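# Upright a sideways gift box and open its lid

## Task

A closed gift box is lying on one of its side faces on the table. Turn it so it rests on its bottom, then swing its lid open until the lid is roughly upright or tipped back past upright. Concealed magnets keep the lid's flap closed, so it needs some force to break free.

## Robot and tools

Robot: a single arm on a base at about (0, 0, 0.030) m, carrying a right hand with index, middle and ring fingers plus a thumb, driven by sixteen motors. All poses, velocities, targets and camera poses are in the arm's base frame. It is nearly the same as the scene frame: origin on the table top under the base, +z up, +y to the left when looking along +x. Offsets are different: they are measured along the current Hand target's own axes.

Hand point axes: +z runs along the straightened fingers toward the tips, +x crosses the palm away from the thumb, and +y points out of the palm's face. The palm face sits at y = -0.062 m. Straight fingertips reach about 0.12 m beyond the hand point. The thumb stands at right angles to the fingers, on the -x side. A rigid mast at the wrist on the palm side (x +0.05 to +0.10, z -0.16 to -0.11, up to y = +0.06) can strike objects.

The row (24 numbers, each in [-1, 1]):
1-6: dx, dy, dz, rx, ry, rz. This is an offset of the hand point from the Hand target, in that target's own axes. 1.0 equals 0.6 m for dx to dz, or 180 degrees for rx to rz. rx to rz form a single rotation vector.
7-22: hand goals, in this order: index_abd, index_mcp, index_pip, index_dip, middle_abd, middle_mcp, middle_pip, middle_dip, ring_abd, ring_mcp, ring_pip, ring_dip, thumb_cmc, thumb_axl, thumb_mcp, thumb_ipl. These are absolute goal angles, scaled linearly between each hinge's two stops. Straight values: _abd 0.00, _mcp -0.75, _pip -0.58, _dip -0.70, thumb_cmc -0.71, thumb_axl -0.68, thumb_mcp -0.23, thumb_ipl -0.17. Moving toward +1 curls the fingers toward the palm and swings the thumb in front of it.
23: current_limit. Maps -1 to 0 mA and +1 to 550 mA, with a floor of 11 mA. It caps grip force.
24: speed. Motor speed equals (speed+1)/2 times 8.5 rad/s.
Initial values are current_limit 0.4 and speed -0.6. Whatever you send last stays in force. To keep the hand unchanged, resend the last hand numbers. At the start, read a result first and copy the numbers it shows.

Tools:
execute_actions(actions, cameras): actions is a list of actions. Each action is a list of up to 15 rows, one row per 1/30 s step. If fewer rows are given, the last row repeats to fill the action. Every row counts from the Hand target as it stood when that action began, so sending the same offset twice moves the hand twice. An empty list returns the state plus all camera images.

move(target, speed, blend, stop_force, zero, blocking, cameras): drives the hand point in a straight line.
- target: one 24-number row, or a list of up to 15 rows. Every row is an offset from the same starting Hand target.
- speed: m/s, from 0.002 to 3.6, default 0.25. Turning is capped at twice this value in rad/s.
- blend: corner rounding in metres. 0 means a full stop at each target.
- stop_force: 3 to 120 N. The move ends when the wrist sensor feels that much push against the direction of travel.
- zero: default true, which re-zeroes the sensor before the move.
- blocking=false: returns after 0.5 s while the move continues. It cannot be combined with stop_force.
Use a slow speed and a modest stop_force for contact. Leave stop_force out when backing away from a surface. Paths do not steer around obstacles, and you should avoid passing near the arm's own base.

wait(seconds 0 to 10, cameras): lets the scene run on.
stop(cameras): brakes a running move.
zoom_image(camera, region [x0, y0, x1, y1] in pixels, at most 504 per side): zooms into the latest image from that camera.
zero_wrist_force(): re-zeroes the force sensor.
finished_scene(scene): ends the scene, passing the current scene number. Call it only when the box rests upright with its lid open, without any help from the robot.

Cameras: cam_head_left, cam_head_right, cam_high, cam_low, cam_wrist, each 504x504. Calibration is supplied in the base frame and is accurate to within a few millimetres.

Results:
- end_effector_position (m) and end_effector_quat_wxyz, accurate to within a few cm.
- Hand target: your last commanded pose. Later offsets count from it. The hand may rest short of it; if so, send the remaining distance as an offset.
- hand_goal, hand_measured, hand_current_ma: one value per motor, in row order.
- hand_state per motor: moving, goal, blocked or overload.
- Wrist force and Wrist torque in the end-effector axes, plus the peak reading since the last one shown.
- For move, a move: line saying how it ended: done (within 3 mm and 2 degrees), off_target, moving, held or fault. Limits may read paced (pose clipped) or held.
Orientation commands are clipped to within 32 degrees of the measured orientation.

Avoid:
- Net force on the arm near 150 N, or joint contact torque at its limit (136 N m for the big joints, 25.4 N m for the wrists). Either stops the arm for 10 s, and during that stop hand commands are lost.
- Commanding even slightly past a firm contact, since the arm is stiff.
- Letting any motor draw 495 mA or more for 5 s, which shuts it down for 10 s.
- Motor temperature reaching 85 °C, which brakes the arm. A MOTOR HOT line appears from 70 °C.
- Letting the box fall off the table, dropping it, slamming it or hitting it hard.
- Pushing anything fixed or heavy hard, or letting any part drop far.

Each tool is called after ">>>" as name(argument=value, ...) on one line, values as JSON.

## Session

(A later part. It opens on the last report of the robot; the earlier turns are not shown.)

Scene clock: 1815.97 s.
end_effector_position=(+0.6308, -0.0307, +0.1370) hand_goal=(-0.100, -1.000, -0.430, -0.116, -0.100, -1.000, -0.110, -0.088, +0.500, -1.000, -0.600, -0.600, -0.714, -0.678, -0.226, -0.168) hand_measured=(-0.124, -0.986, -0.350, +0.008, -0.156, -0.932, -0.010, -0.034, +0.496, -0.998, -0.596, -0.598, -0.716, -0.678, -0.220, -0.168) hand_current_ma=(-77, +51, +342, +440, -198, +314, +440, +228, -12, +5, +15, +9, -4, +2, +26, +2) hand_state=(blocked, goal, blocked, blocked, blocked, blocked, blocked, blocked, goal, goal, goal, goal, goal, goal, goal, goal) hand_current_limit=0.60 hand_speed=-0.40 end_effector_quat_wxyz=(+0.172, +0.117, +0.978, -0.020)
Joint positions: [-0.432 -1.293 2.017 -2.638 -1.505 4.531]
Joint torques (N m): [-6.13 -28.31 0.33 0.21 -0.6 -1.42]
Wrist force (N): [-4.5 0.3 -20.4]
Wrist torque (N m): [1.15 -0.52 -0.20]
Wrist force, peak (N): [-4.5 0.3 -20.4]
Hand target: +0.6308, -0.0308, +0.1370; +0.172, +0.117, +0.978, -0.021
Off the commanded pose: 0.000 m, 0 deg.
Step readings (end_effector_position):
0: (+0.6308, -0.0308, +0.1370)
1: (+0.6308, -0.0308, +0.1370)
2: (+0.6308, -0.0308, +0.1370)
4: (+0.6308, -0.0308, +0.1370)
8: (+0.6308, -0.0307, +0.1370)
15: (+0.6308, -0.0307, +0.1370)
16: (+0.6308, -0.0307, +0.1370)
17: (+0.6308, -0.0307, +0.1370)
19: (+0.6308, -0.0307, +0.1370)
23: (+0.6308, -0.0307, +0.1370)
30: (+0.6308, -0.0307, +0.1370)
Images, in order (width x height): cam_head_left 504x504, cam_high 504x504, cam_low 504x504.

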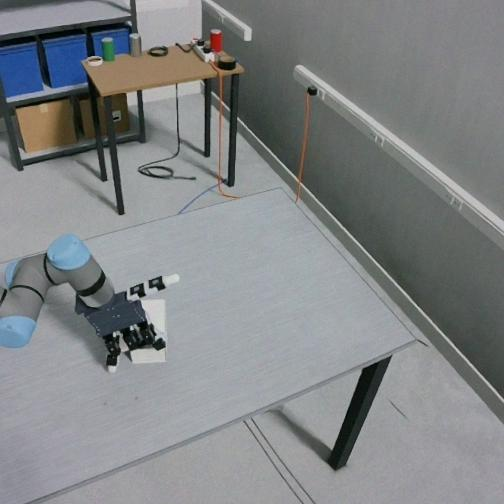

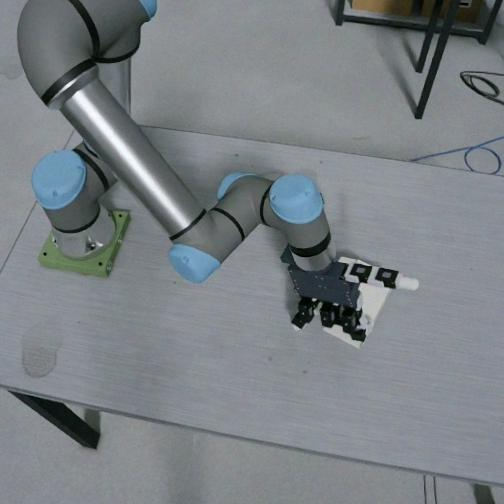

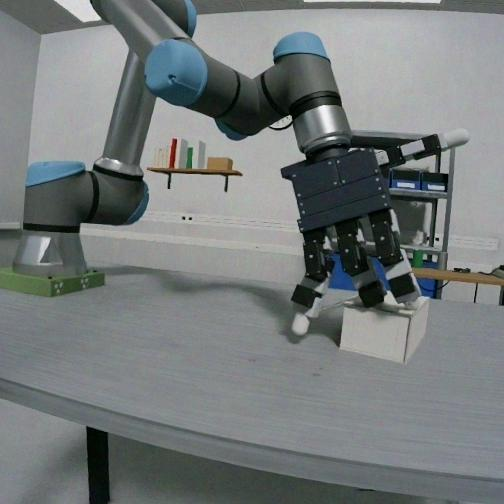

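>>> move(target=[[0,-0.05,-0.02,0,0,0,-0.1,-1,-0.43,-0.116,-0.1,-1,-0.11,-0.087,0.5,-1,-0.8,-0.9,-0.714,-0.678,-0.226,-0.168,0.6,-0.4],[0,-0.15,-0.15,0,0,0,-0.1,-1,-0.43,-0.116,-0.1,-1,-0.11,-0.087,0.5,-1,-0.8,-0.9,-0.714,-0.678,-0.226,-0.168,0.6,-0.4],[0,-0.2,-0.15,0,0.111,0,0,-1,-1,-1,0,-1,-1,-1,0,-0.97,0.2,-0.3,-0.714,-0.678,-0.226,-0.168,0.6,0]], speed=[0.06, 0.15, 0.15], blend=[0.005, 0.01, 0], cameras=["cam_low", "cam_head_left", "cam_high"])

>>> zoom_image(camera="cam_low", region=[290, 270, 450, 390])

>>> zoom_image(camera="cam_head_left", region=[100, 290, 200, 380])

>>> zoom_image(camera="cam_high", region=[270, 230, 420, 370])

Scene clock: 1896.13 s.
end_effector_position=(+0.5725, -0.1401, +0.2216) hand_goal=(+0.000, -1.000, -1.000, -1.000, +0.000, -1.000, -1.000, -1.000, +0.000, -0.970, +0.200, -0.300, -0.714, -0.678, -0.226, -0.168) hand_measured=(-0.004, -0.992, -0.992, -0.996, -0.004, -0.994, -0.994, -0.996, +0.004, -0.968, +0.194, -0.304, -0.716, -0.678, -0.220, -0.168) hand_current_ma=(-8, +28, +25, +10, -9, +24, +22, +9, +8, +4, -18, -11, -4, +2, +26, +2) hand_state=(goal, goal, goal, goal, goal, goal, goal, goal, goal, goal, goal, goal, goal, goal, goal, goal) hand_current_limit=0.60 hand_speed=0.00 end_effector_quat_wxyz=(+0.000, +0.119, +0.993, +0.000)
Joint positions: [-0.624 -1.365 1.696 -1.902 -1.57 4.328]
Joint torques (N m): [5.11 -26.22 -32.03 -0.75 -1.6 1.76]
Wrist force (N): [0.3 0.2 -1.2]
Wrist torque (N m): [0.01 0.05 0.00]
Wrist force, peak (N): [-4.7 0.3 -20.3]
Hand target: +0.5725, -0.1401, +0.2216; +0.000, +0.119, +0.993, +0.000
Off the commanded pose: 0.000 m, 0 deg.
move: done
Images, in order (width x height): cam_head_left 504x504, cam_high 504x504, cam_low 504x504.

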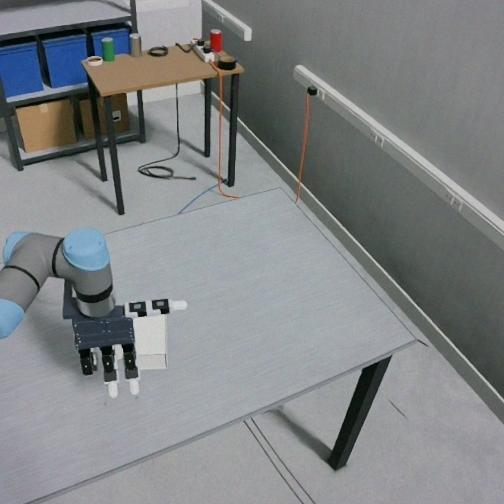

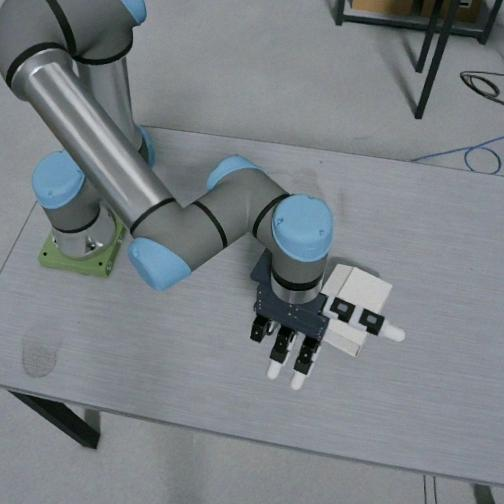

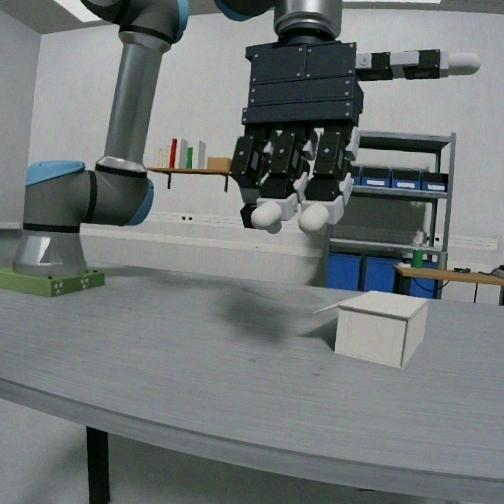

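Scaled by 3.150.

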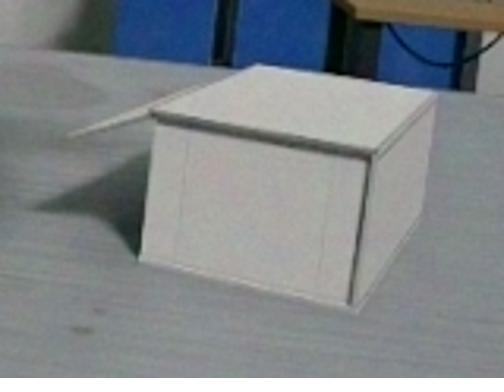

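Scaled by 5.040.

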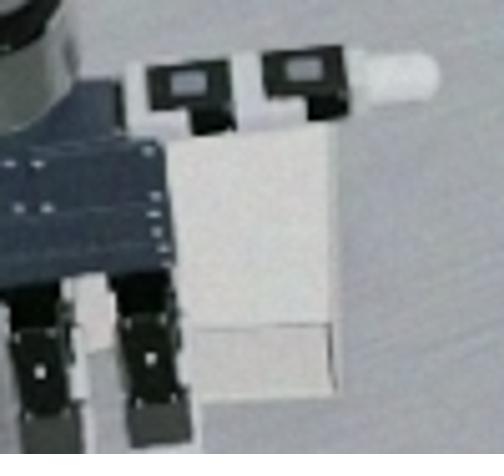

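Scaled by 3.360.

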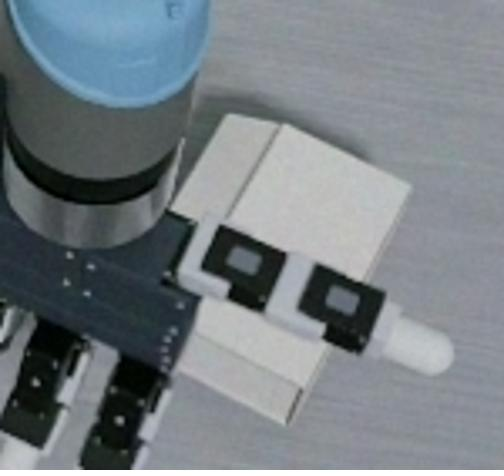

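>>> move(target=[[-0.1003,0.0198,0.02,0,0,0.007,0,-1,-1,-1,0,-1,-1,-1,0,-0.97,0.2,-0.3,-0.714,-0.678,-0.226,-0.168,0.6,0],[-0.1003,0.0198,0.2293,0,0,0.007,0,-1,-1,-1,0,-1,-1,-1,0,-0.97,0.2,-0.3,-0.714,-0.678,-0.226,-0.168,0.6,0]], speed=[0.2, 0.12], blend=[0.01, 0], cameras=["cam_low", "cam_head_left"])

>>> zoom_image(camera="cam_low", region=[290, 270, 450, 390])

>>> zoom_image(camera="cam_head_left", region=[80, 290, 200, 410])

Scene clock: 1921.77 s.
end_effector_position=(+0.6338, -0.1427, +0.0841) hand_goal=(+0.000, -1.000, -1.000, -1.000, +0.000, -1.000, -1.000, -1.000, +0.000, -0.970, +0.200, -0.300, -0.714, -0.678, -0.226, -0.168) hand_measured=(-0.002, -0.992, -0.992, -0.996, -0.004, -0.994, -0.994, -0.998, +0.002, -0.968, +0.194, -0.304, -0.716, -0.678, -0.220, -0.168) hand_current_ma=(-7, +28, +25, +10, -8, +24, +21, +9, +7, +4, -17, -11, -4, +2, +26, +2) hand_state=(goal, goal, goal, goal, goal, goal, goal, goal, goal, goal, goal, goal, goal, goal, goal, goal) hand_current_limit=0.60 hand_speed=0.00 end_effector_quat_wxyz=(+0.000, +0.130, +0.991, +0.000)
Joint positions: [-0.569 -1.094 1.709 -2.186 -1.57 4.404]
Joint torques (N m): [5.27 -33.6 -6.17 -3.5 1.89 1.75]
Wrist force (N): [-0.1 0.3 -1.1]
Wrist torque (N m): [0.00 0.05 -0.15]
Wrist force, peak (N): [-0.9 0.9 -1.7]
Hand target: +0.6338, -0.1427, +0.0840; +0.000, +0.130, +0.991, +0.000
Off the commanded pose: 0.000 m, 0 deg.
move: done
Images, in order (width x height): cam_head_left 504x504, cam_low 504x504.

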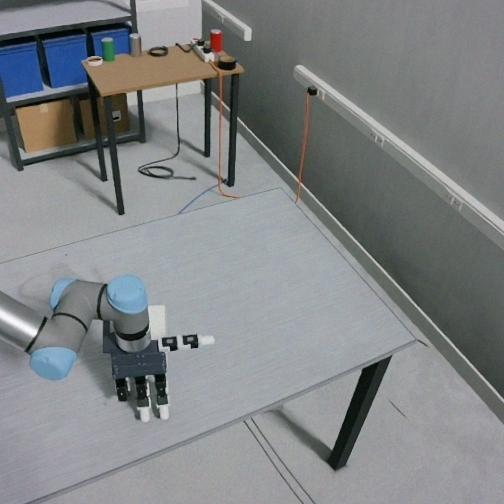

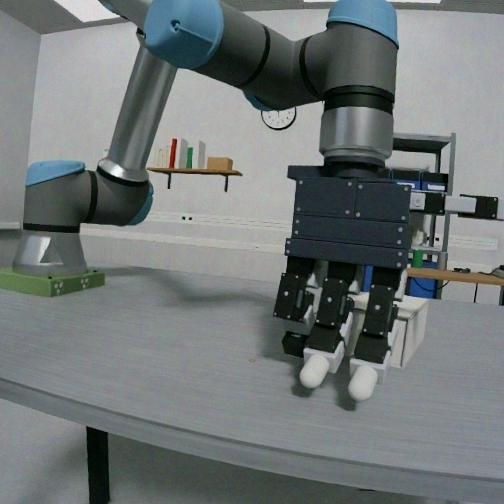

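Scaled by 3.150.

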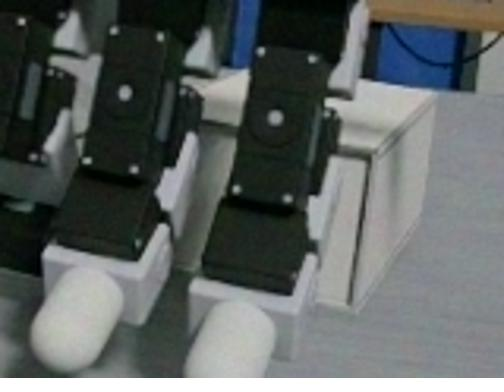

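Scaled by 4.200.

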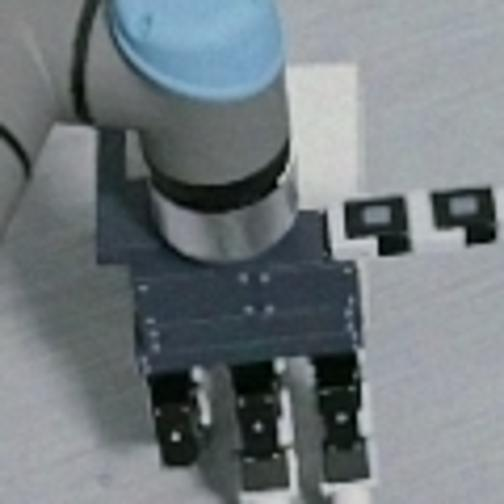

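>>> move(target=[0,0.08,0,0,0,0,0,-1,-1,-1,0,-1,-1,-1,0,-0.97,0.2,-0.3,-0.714,-0.678,-0.226,-0.168,0.6,0], speed=0.05, stop_force=4, cameras=["cam_low"])

>>> zoom_image(camera="cam_low", region=[270, 260, 450, 400])

Scene clock: 1936.97 s.
end_effector_position=(+0.6462, -0.0964, +0.0840) hand_goal=(+0.000, -1.000, -1.000, -1.000, +0.000, -1.000, -1.000, -1.000, +0.000, -0.970, +0.200, -0.300, -0.714, -0.678, -0.226, -0.168) hand_measured=(-0.002, -0.992, -0.992, -0.996, -0.004, -0.994, -0.994, -0.998, +0.002, -0.968, +0.194, -0.304, -0.716, -0.678, -0.220, -0.168) hand_current_ma=(-7, +28, +25, +10, -8, +24, +21, +9, +7, +4, -17, -11, -4, +2, +26, +2) hand_state=(goal, goal, goal, goal, goal, goal, goal, goal, goal, goal, goal, goal, goal, goal, goal, goal) hand_current_limit=0.60 hand_speed=0.00 end_effector_quat_wxyz=(+0.000, +0.130, +0.991, +0.000)
Joint positions: [-0.494 -1.099 1.718 -2.19 -1.57 4.48]
Joint torques (N m): [5.18 -49.96 -6.66 -3.86 -1.51 1.82]
Wrist force (N): [0.0 0.4 -1.2]
Wrist torque (N m): [0.03 0.07 -0.13]
Wrist force, peak (N): [0.0 0.5 -1.4]
Hand target: +0.6462, -0.0964, +0.0840; +0.000, +0.130, +0.991, +0.000
Off the commanded pose: 0.000 m, 0 deg.
move: done
Images, in order (width x height): cam_low 504x504.

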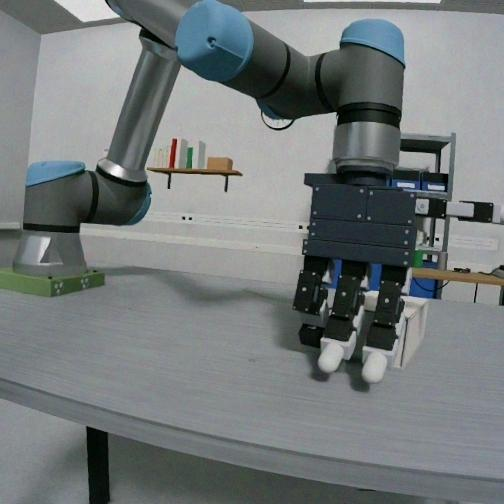

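Scaled by 2.800.

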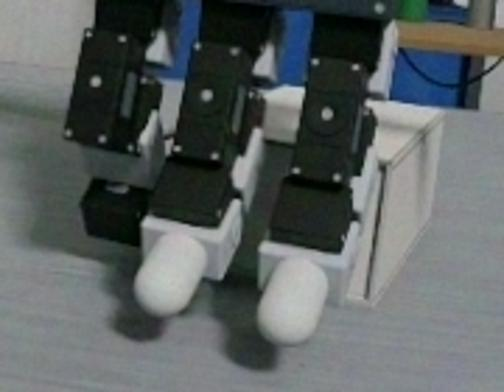

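>>> move(target=[-0.035,0,0,0,0,0,0,-1,-1,-1,0,-1,-1,-1,0,-0.97,0.2,-0.3,-0.714,-0.678,-0.226,-0.168,0.6,0], speed=0.03, stop_force=3, cameras=["cam_low"])

>>> zoom_image(camera="cam_low", region=[270, 260, 450, 400])

Scene clock: 1949.50 s.
end_effector_position=(+0.6665, -0.1018, +0.0840) hand_goal=(+0.000, -1.000, -1.000, -1.000, +0.000, -1.000, -1.000, -1.000, +0.000, -0.970, +0.200, -0.300, -0.714, -0.678, -0.226, -0.168) hand_measured=(-0.002, -0.992, -0.992, -0.996, -0.004, -0.994, -0.994, -0.998, +0.002, -0.968, +0.194, -0.304, -0.716, -0.678, -0.220, -0.168) hand_current_ma=(-7, +28, +25, +10, -8, +24, +21, +9, +7, +4, -17, -10, -4, +2, +26, +2) hand_state=(goal, goal, goal, goal, goal, goal, goal, goal, goal, goal, goal, goal, goal, goal, goal, goal) hand_current_limit=0.60 hand_speed=0.00 end_effector_quat_wxyz=(+0.000, +0.130, +0.991, +0.000)
Joint positions: [-0.486 -1.057 1.65 -2.164 -1.57 4.487]
Joint torques (N m): [5.26 -37.11 -30.38 -0.79 0.37 1.8]
Wrist force (N): [0.2 0.0 -1.4]
Wrist torque (N m): [0.01 0.11 -0.14]
Wrist force, peak (N): [0.3 0.1 -1.6]
Hand target: +0.6665, -0.1018, +0.0840; +0.000, +0.130, +0.991, +0.000
Off the commanded pose: 0.000 m, 0 deg.
move: done
Images, in order (width x height): cam_low 504x504.

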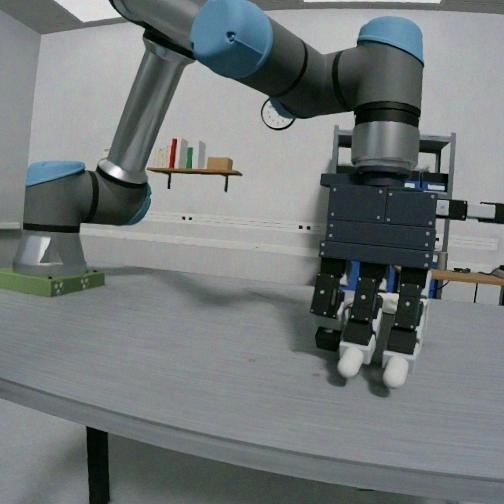

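Scaled by 2.800.

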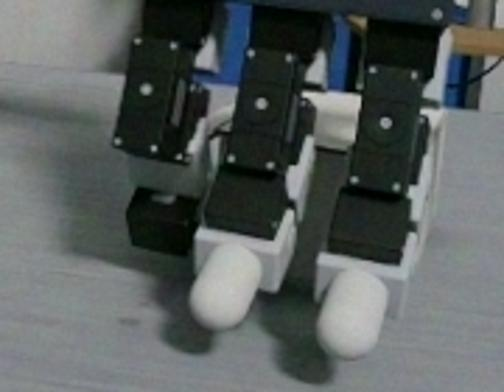

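>>> wait(seconds=0.1, cameras=["cam_head_left", "cam_high", "cam_low", "cam_wrist"])

>>> zoom_image(camera="cam_head_left", region=[80, 290, 200, 410])

>>> zoom_image(camera="cam_low", region=[300, 280, 380, 360])

Scene clock: 1958.37 s.
end_effector_position=(+0.6665, -0.1018, +0.0840) hand_goal=(+0.000, -1.000, -1.000, -1.000, +0.000, -1.000, -1.000, -1.000, +0.000, -0.970, +0.200, -0.300, -0.714, -0.678, -0.226, -0.168) hand_measured=(-0.002, -0.992, -0.992, -0.996, -0.004, -0.994, -0.994, -0.998, +0.002, -0.968, +0.194, -0.304, -0.716, -0.678, -0.220, -0.168) hand_current_ma=(-7, +28, +25, +10, -8, +24, +21, +9, +7, +4, -17, -10, -4, +2, +26, +2) hand_state=(goal, goal, goal, goal, goal, goal, goal, goal, goal, goal, goal, goal, goal, goal, goal, goal) hand_current_limit=0.60 hand_speed=0.00 end_effector_quat_wxyz=(+0.000, +0.130, +0.991, +0.000)
Joint positions: [-0.486 -1.057 1.65 -2.164 -1.57 4.487]
Joint torques (N m): [5.29 -36.45 -29.8 -0.85 0.25 1.78]
Wrist force (N): [0.3 -0.2 -1.4]
Wrist torque (N m): [-0.01 0.10 -0.15]
Wrist force, peak (N): [-0.1 0.0 -1.6]
Hand target: +0.6665, -0.1018, +0.0840; +0.000, +0.130, +0.991, +0.000
Off the commanded pose: 0.000 m, 0 deg.
wait: 0.10 s; at rest from the start
camera_calibration:
cam_wrist: T_world_to_cam=[[0.922673, 0.384693, -0.0261931, -0.535136], [0.29225, -0.653404, 0.698322, -0.354988], [0.251525, -0.651978, -0.715304, -0.049893], [0, 0, 0, 1]] pos_world=[0.61005, -0.0586169, 0.198191]
Images, in order (width x height): cam_head_left 504x504, cam_high 504x504, cam_low 504x504, cam_wrist 504x504.

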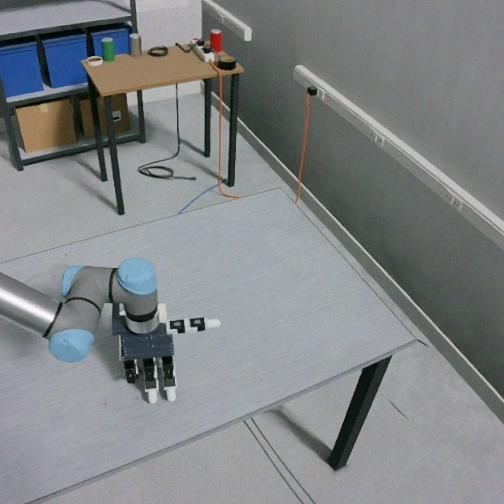

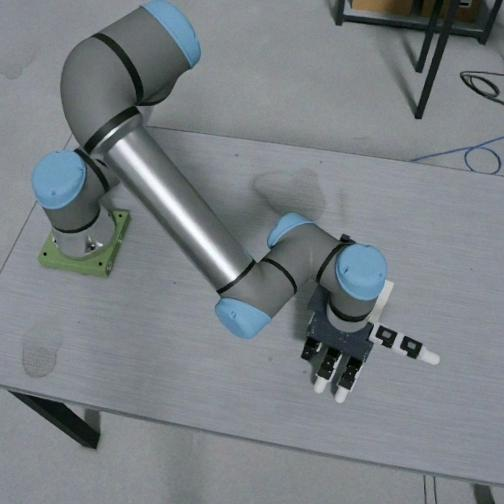

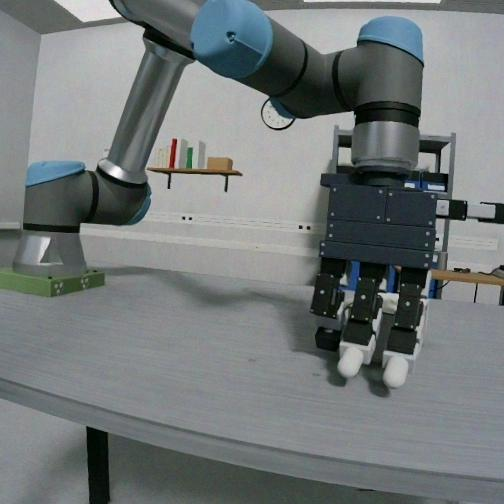

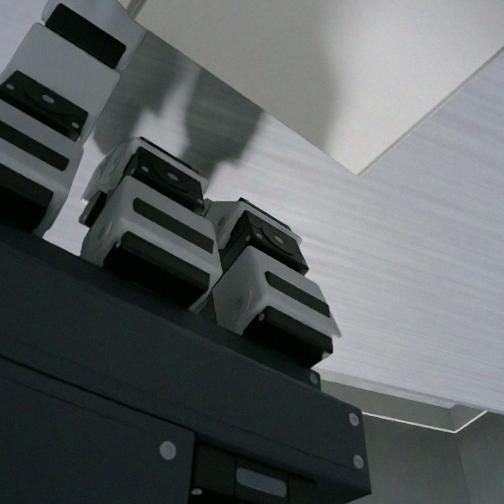

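Scaled by 4.200.

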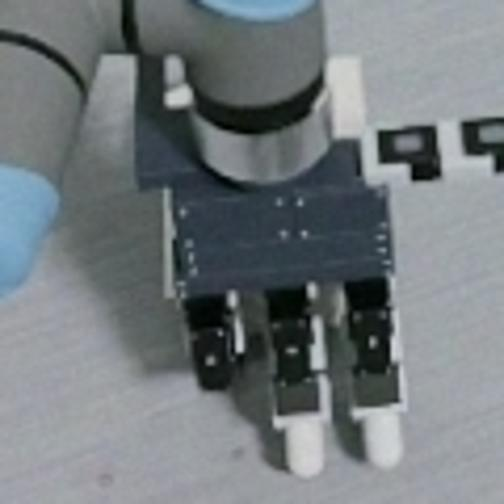

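Scaled by 6.300.

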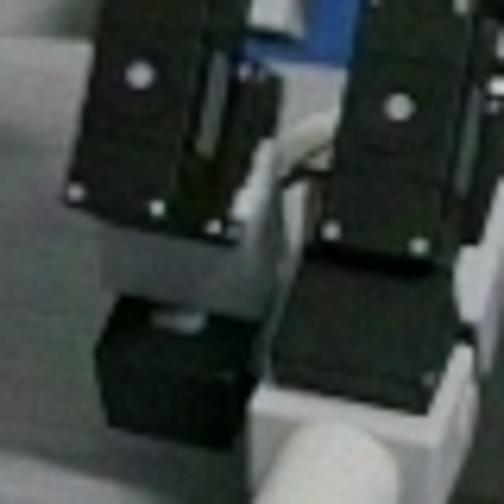

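>>> move(target=[[0.006,0,0,0,0,0,0,-1,-1,-1,0,-1,-1,-1,0,-0.97,0.2,-0.3,-0.714,-0.678,-0.226,-0.168,0.6,0],[0.006,0.03,0,0,0,0,0,-1,-1,-1,0,-1,-1,-1,0,-0.97,0.2,-0.3,-0.714,-0.678,-0.226,-0.168,0.6,0],[0.006,0.03,-0.06,0,0,0,0,-1,-1,-1,0,-1,-1,-1,0,-0.97,0.2,-0.3,-0.714,-0.678,-0.226,-0.168,0.6,0]], speed=0.05, stop_force=8, cameras=["cam_low", "cam_wrist"])

Scene clock: 1993.10 s.
end_effector_position=(+0.6677, -0.0835, +0.1200) hand_goal=(+0.000, -1.000, -1.000, -1.000, +0.000, -1.000, -1.000, -1.000, +0.000, -0.970, +0.200, -0.300, -0.714, -0.678, -0.226, -0.168) hand_measured=(-0.002, -0.992, -0.992, -0.996, -0.004, -0.994, -0.994, -0.998, +0.002, -0.972, +0.194, -0.302, -0.716, -0.678, -0.220, -0.168) hand_current_ma=(-7, +28, +25, +10, -8, +24, +21, +9, +4, -4, -17, -8, -4, +2, +26, +2) hand_state=(goal, goal, goal, goal, goal, goal, goal, goal, goal, goal, goal, goal, goal, goal, goal, goal) hand_current_limit=0.60 hand_speed=0.00 end_effector_quat_wxyz=(+0.000, +0.130, +0.991, +0.000)
Joint positions: [-0.459 -1.11 1.626 -2.087 -1.57 4.514]
Joint torques (N m): [2.91 -52.14 -31.1 -0.81 -1.33 0.06]
Wrist force (N): [-0.1 0.1 -1.2]
Wrist torque (N m): [0.03 0.07 -0.17]
Wrist force, peak (N): [0.2 -0.1 -1.6]
Hand target: +0.6677, -0.0835, +0.1200; +0.000, +0.130, +0.991, +0.000
Off the commanded pose: 0.000 m, 0 deg.
move: done
camera_calibration:
cam_wrist: T_world_to_cam=[[0.922673, 0.384693, -0.0261931, -0.54234], [0.29225, -0.653404, 0.698322, -0.368521], [0.251525, -0.651978, -0.715304, -0.0125126], [0, 0, 0, 1]] pos_world=[0.61125, -0.0403169, 0.234191]
Images, in order (width x height): cam_low 504x504, cam_wrist 504x504.

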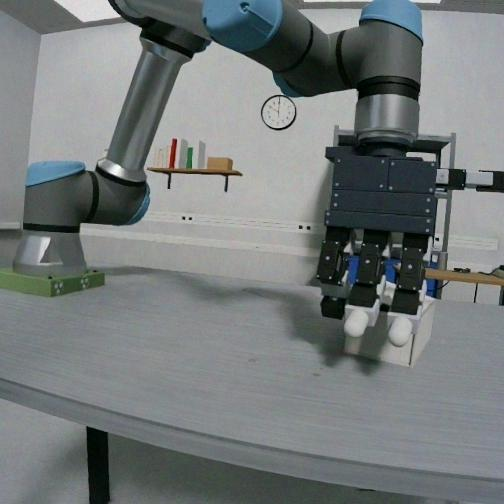

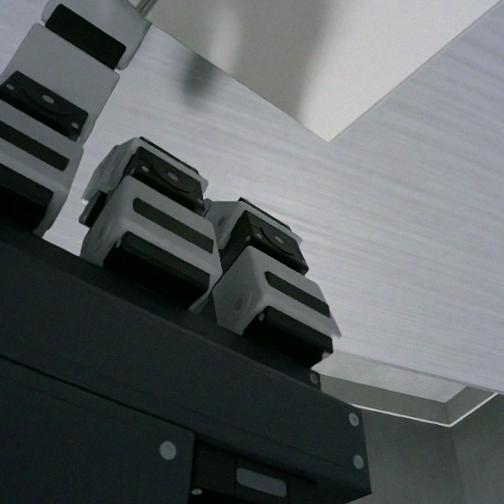

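>>> move(target=[0,0,-0.05,0,0,0,0,-1,-1,-1,0,-1,-1,-1,0,-0.97,0.2,-0.3,-0.714,-0.678,-0.226,-0.168,0.6,0], speed=0.05, stop_force=8, cameras=["cam_low", "cam_wrist", "cam_head_left"])

>>> zoom_image(camera="cam_low", region=[300, 250, 450, 380])

Scene clock: 2002.67 s.
end_effector_position=(+0.6676, -0.0835, +0.1500) hand_goal=(+0.000, -1.000, -1.000, -1.000, +0.000, -1.000, -1.000, -1.000, +0.000, -0.970, +0.200, -0.300, -0.714, -0.678, -0.226, -0.168) hand_measured=(-0.002, -0.992, -0.992, -0.996, -0.004, -0.994, -0.994, -0.998, +0.002, -0.972, +0.194, -0.302, -0.716, -0.678, -0.220, -0.168) hand_current_ma=(-7, +28, +25, +10, -8, +24, +21, +9, +4, -4, -17, -8, -4, +2, +26, +2) hand_state=(goal, goal, goal, goal, goal, goal, goal, goal, goal, goal, goal, goal, goal, goal, goal, goal) hand_current_limit=0.60 hand_speed=0.00 end_effector_quat_wxyz=(+0.000, +0.130, +0.991, +0.000)
Joint positions: [-0.459 -1.142 1.589 -2.018 -1.57 4.514]
Joint torques (N m): [-6.52 -51.18 -31.22 -0.83 0.91 -1.32]
Wrist force (N): [-0.4 0.2 -1.2]
Wrist torque (N m): [0.03 0.10 -0.19]
Wrist force, peak (N): [0.0 0.0 -1.4]
Hand target: +0.6676, -0.0835, +0.1500; +0.000, +0.130, +0.991, +0.000
Off the commanded pose: 0.000 m, 0 deg.
move: done
camera_calibration:
cam_wrist: T_world_to_cam=[[0.922673, 0.384693, -0.0261931, -0.541554], [0.29225, -0.653404, 0.698322, -0.389471], [0.251525, -0.651978, -0.715304, 0.00894649], [0, 0, 0, 1]] pos_world=[0.61125, -0.0403169, 0.264191]
Images, in order (width x height): cam_head_left 504x504, cam_low 504x504, cam_wrist 504x504.

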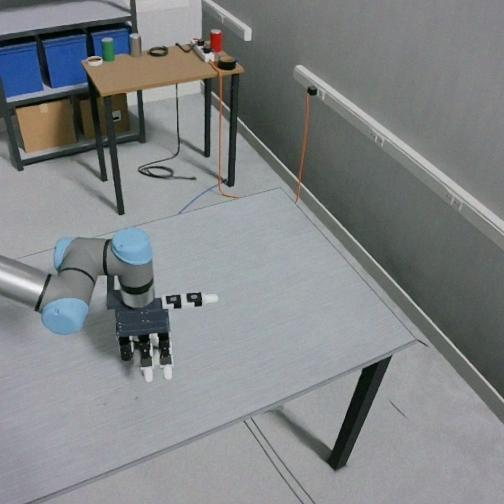

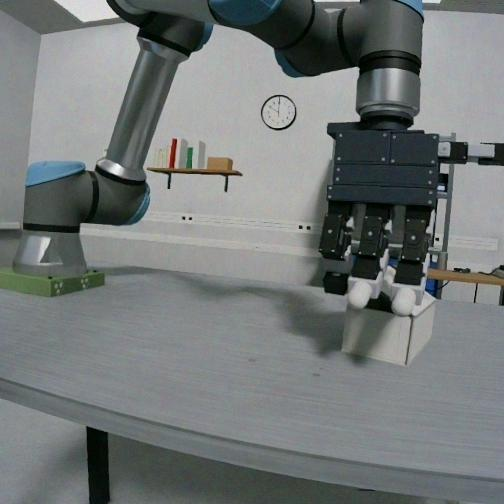

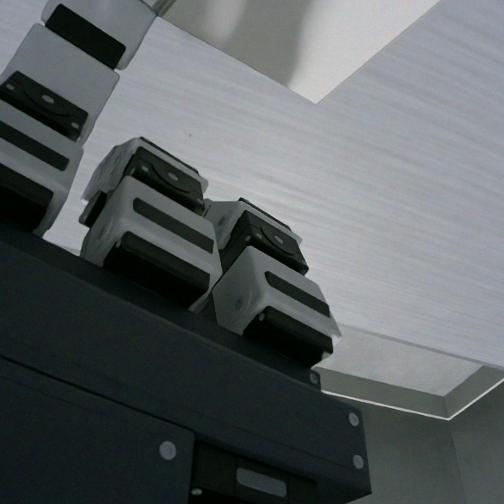

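Scaled by 3.360.

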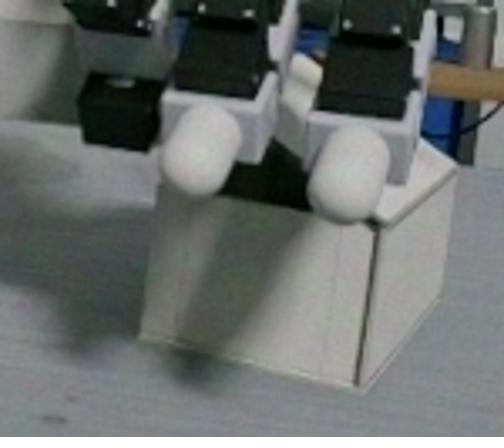

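>>> move(target=[[-0.0263,0.012,-0.0067,0,0,0,0,-1,-1,-1,0,-1,-1,-1,0,-0.97,0.2,-0.3,-0.714,-0.678,-0.226,-0.168,0.6,0],[-0.0528,0.012,-0.0312,0,0,0,0,-1,-1,-1,0,-1,-1,-1,0,-0.97,0.2,-0.3,-0.714,-0.678,-0.226,-0.168,0.6,0],[-0.08,0.012,-0.05,0,0,0,0,-1,-1,-1,0,-1,-1,-1,0,-0.97,0.2,-0.3,-0.714,-0.678,-0.226,-0.168,0.6,0]], speed=0.05, blend=[0.005,0.005,0], stop_force=8, cameras=["cam_low", "cam_wrist", "cam_head_left"])

>>> zoom_image(camera="cam_low", region=[300, 230, 450, 380])

Scene clock: 2052.30 s.
end_effector_position=(+0.7159, -0.0889, +0.1800) hand_goal=(+0.000, -1.000, -1.000, -1.000, +0.000, -1.000, -1.000, -1.000, +0.000, -0.970, +0.200, -0.300, -0.714, -0.678, -0.226, -0.168) hand_measured=(-0.002, -0.992, -0.992, -0.996, -0.004, -0.994, -0.994, -0.998, +0.002, -0.972, +0.194, -0.302, -0.716, -0.678, -0.220, -0.168) hand_current_ma=(-7, +28, +25, +10, -8, +24, +21, +9, +4, -4, -17, -8, -4, +2, +26, +2) hand_state=(goal, goal, goal, goal, goal, goal, goal, goal, goal, goal, goal, goal, goal, goal, goal, goal) hand_current_limit=0.60 hand_speed=0.00 end_effector_quat_wxyz=(+0.000, +0.130, +0.991, +0.000)
Joint positions: [-0.435 -1.062 1.383 -1.893 -1.57 4.538]
Joint torques (N m): [4.77 -39.34 -32.66 -0.85 -1.64 1.8]
Wrist force (N): [-0.1 0.0 -1.3]
Wrist torque (N m): [-0.01 0.10 -0.16]
Wrist force, peak (N): [0.0 -0.1 -1.8]
Hand target: +0.7159, -0.0889, +0.1800; +0.000, +0.130, +0.991, +0.000
Off the commanded pose: 0.000 m, 0 deg.
move: done
camera_calibration:
cam_wrist: T_world_to_cam=[[0.922673, 0.384693, -0.0261931, -0.583164], [0.29225, -0.653404, 0.698322, -0.428036], [0.251525, -0.651978, -0.715304, 0.0147614], [0, 0, 0, 1]] pos_world=[0.65945, -0.0457169, 0.294191]
Images, in order (width x height): cam_head_left 504x504, cam_low 504x504, cam_wrist 504x504.

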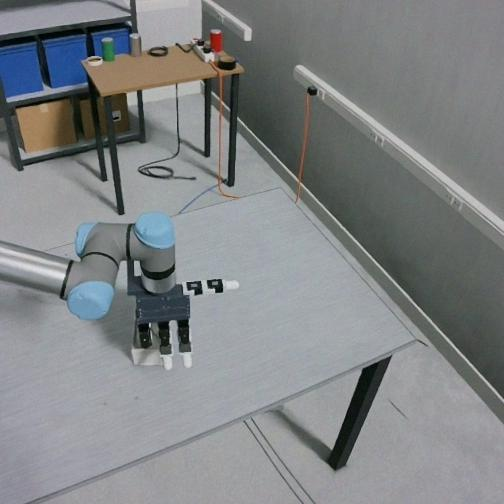

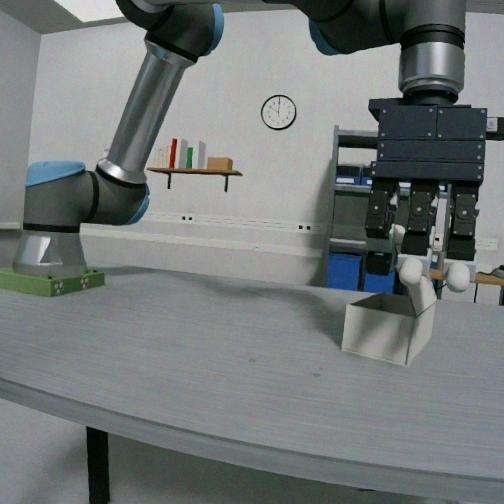

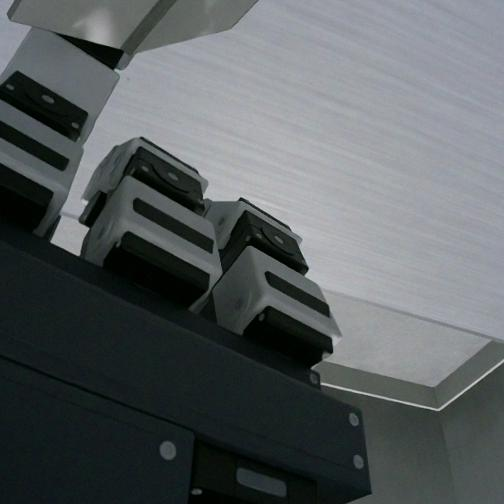

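Scaled by 3.360.

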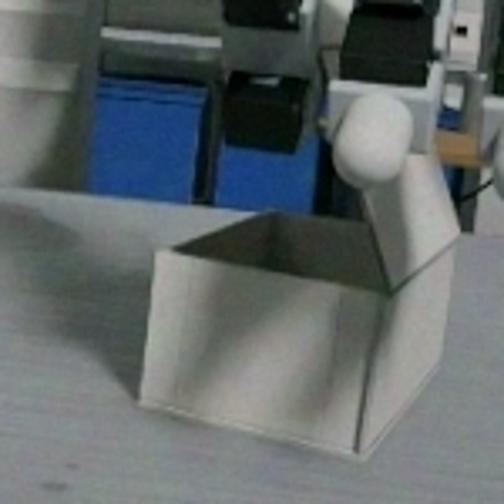

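>>> move(target=[[-0.039,0,-0.0147,0,0,0,0,-1,-1,-1,0,-1,-1,-1,0,-0.97,0.2,-0.3,-0.714,-0.678,-0.226,-0.168,0.6,0],[-0.08,0,-0.0217,0,0,0,0,-1,-1,-1,0,-1,-1,-1,0,-0.97,0.2,-0.3,-0.714,-0.678,-0.226,-0.168,0.6,0],[-0.11,0,-0.0173,0,0,0,0,-1,-1,-1,0,-1,-1,-1,0,-0.97,0.2,-0.3,-0.714,-0.678,-0.226,-0.168,0.6,0]], speed=0.05, blend=[0.005,0.005,0], stop_force=8, cameras=["cam_low", "cam_head_left"])

>>> zoom_image(camera="cam_low", region=[300, 230, 450, 380])

Scene clock: 2066.83 s.
end_effector_position=(+0.7796, -0.1060, +0.1904) hand_goal=(+0.000, -1.000, -1.000, -1.000, +0.000, -1.000, -1.000, -1.000, +0.000, -0.970, +0.200, -0.300, -0.714, -0.678, -0.226, -0.168) hand_measured=(-0.002, -0.992, -0.992, -0.996, -0.004, -0.994, -0.994, -0.998, +0.002, -0.970, +0.194, -0.302, -0.716, -0.678, -0.220, -0.168) hand_current_ma=(-7, +28, +25, +10, -8, +24, +21, +9, +4, -2, -17, -8, -4, +2, +26, +2) hand_state=(goal, goal, goal, goal, goal, goal, goal, goal, goal, goal, goal, goal, goal, goal, goal, goal) hand_current_limit=0.60 hand_speed=0.00 end_effector_quat_wxyz=(+0.000, +0.130, +0.991, +0.000)
Joint positions: [-0.42 -0.907 1.105 -1.769 -1.57 4.554]
Joint torques (N m): [4.74 -45.89 -33.03 -0.81 -1.75 1.77]
Wrist force (N): [-0.2 -0.1 -1.9]
Wrist torque (N m): [0.01 0.10 -0.19]
Wrist force, peak (N): [0.1 -0.1 -2.2]
Hand target: +0.7796, -0.1060, +0.1904; +0.000, +0.130, +0.991, +0.000
Off the commanded pose: 0.000 m, 0 deg.
move: done
Images, in order (width x height): cam_head_left 504x504, cam_low 504x504.

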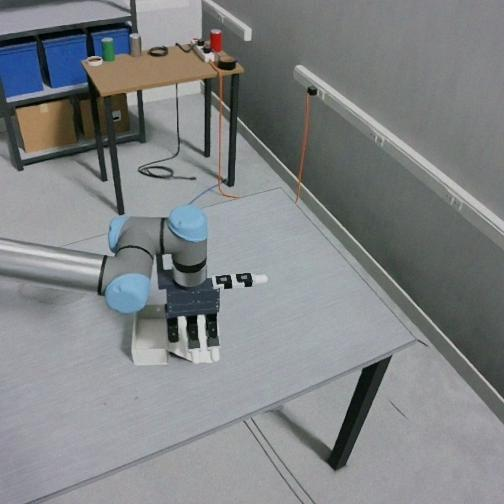

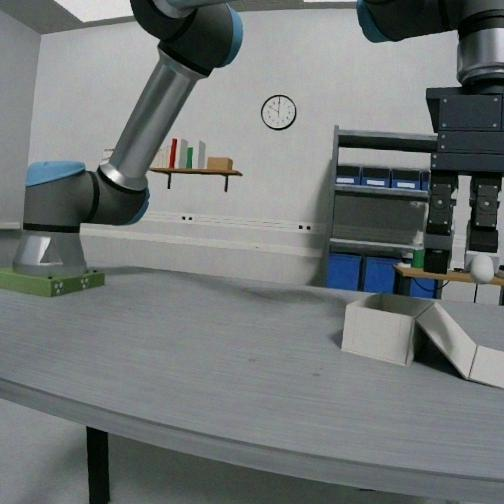

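Scaled by 3.360.

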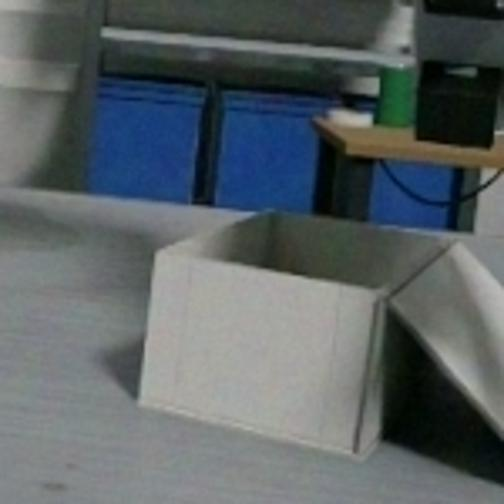

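>>> move(target=[0.03,0,-0.12,0,0,0,0,-1,-1,-1,0,-1,-1,-1,0,-0.97,0.2,-0.3,-0.714,-0.678,-0.226,-0.168,0.4,0], speed=0.15, cameras=[])

>>> finished_scene(scene=2)

Scene clock: 2075.87 s.
end_effector_position=(+0.7623, -0.1013, +0.2623) hand_goal=(+0.000, -1.000, -1.000, -1.000, +0.000, -1.000, -1.000, -1.000, +0.000, -0.970, +0.200, -0.300, -0.714, -0.678, -0.226, -0.168) hand_measured=(-0.002, -0.992, -0.992, -0.996, -0.004, -0.994, -0.994, -0.998, +0.002, -0.970, +0.194, -0.302, -0.716, -0.678, -0.220, -0.168) hand_current_ma=(-7, +28, +24, +10, -8, +24, +21, +9, +4, -2, -17, -8, -4, +2, +26, +2) hand_state=(goal, goal, goal, goal, goal, goal, goal, goal, goal, goal, goal, goal, goal, goal, goal, goal) hand_current_limit=0.40 hand_speed=0.00 end_effector_quat_wxyz=(+0.000, +0.130, +0.991, +0.000)
Joint positions: [-0.424 -0.98 1.041 -1.631 -1.57 4.55]
Joint torques (N m): [-8.6 -60.12 -33.13 -0.55 -1.37 -1.86]
Wrist force (N): [0.0 0.3 -1.7]
Wrist torque (N m): [0.05 0.07 -0.04]
Wrist force, peak (N): [0.3 0.2 -2.5]
Hand target: +0.7622, -0.1013, +0.2624; +0.000, +0.130, +0.991, +0.000
Off the commanded pose: 0.000 m, 0 deg.
move: done
No camera images: "cameras" was empty.

The scene is finished: the task was done.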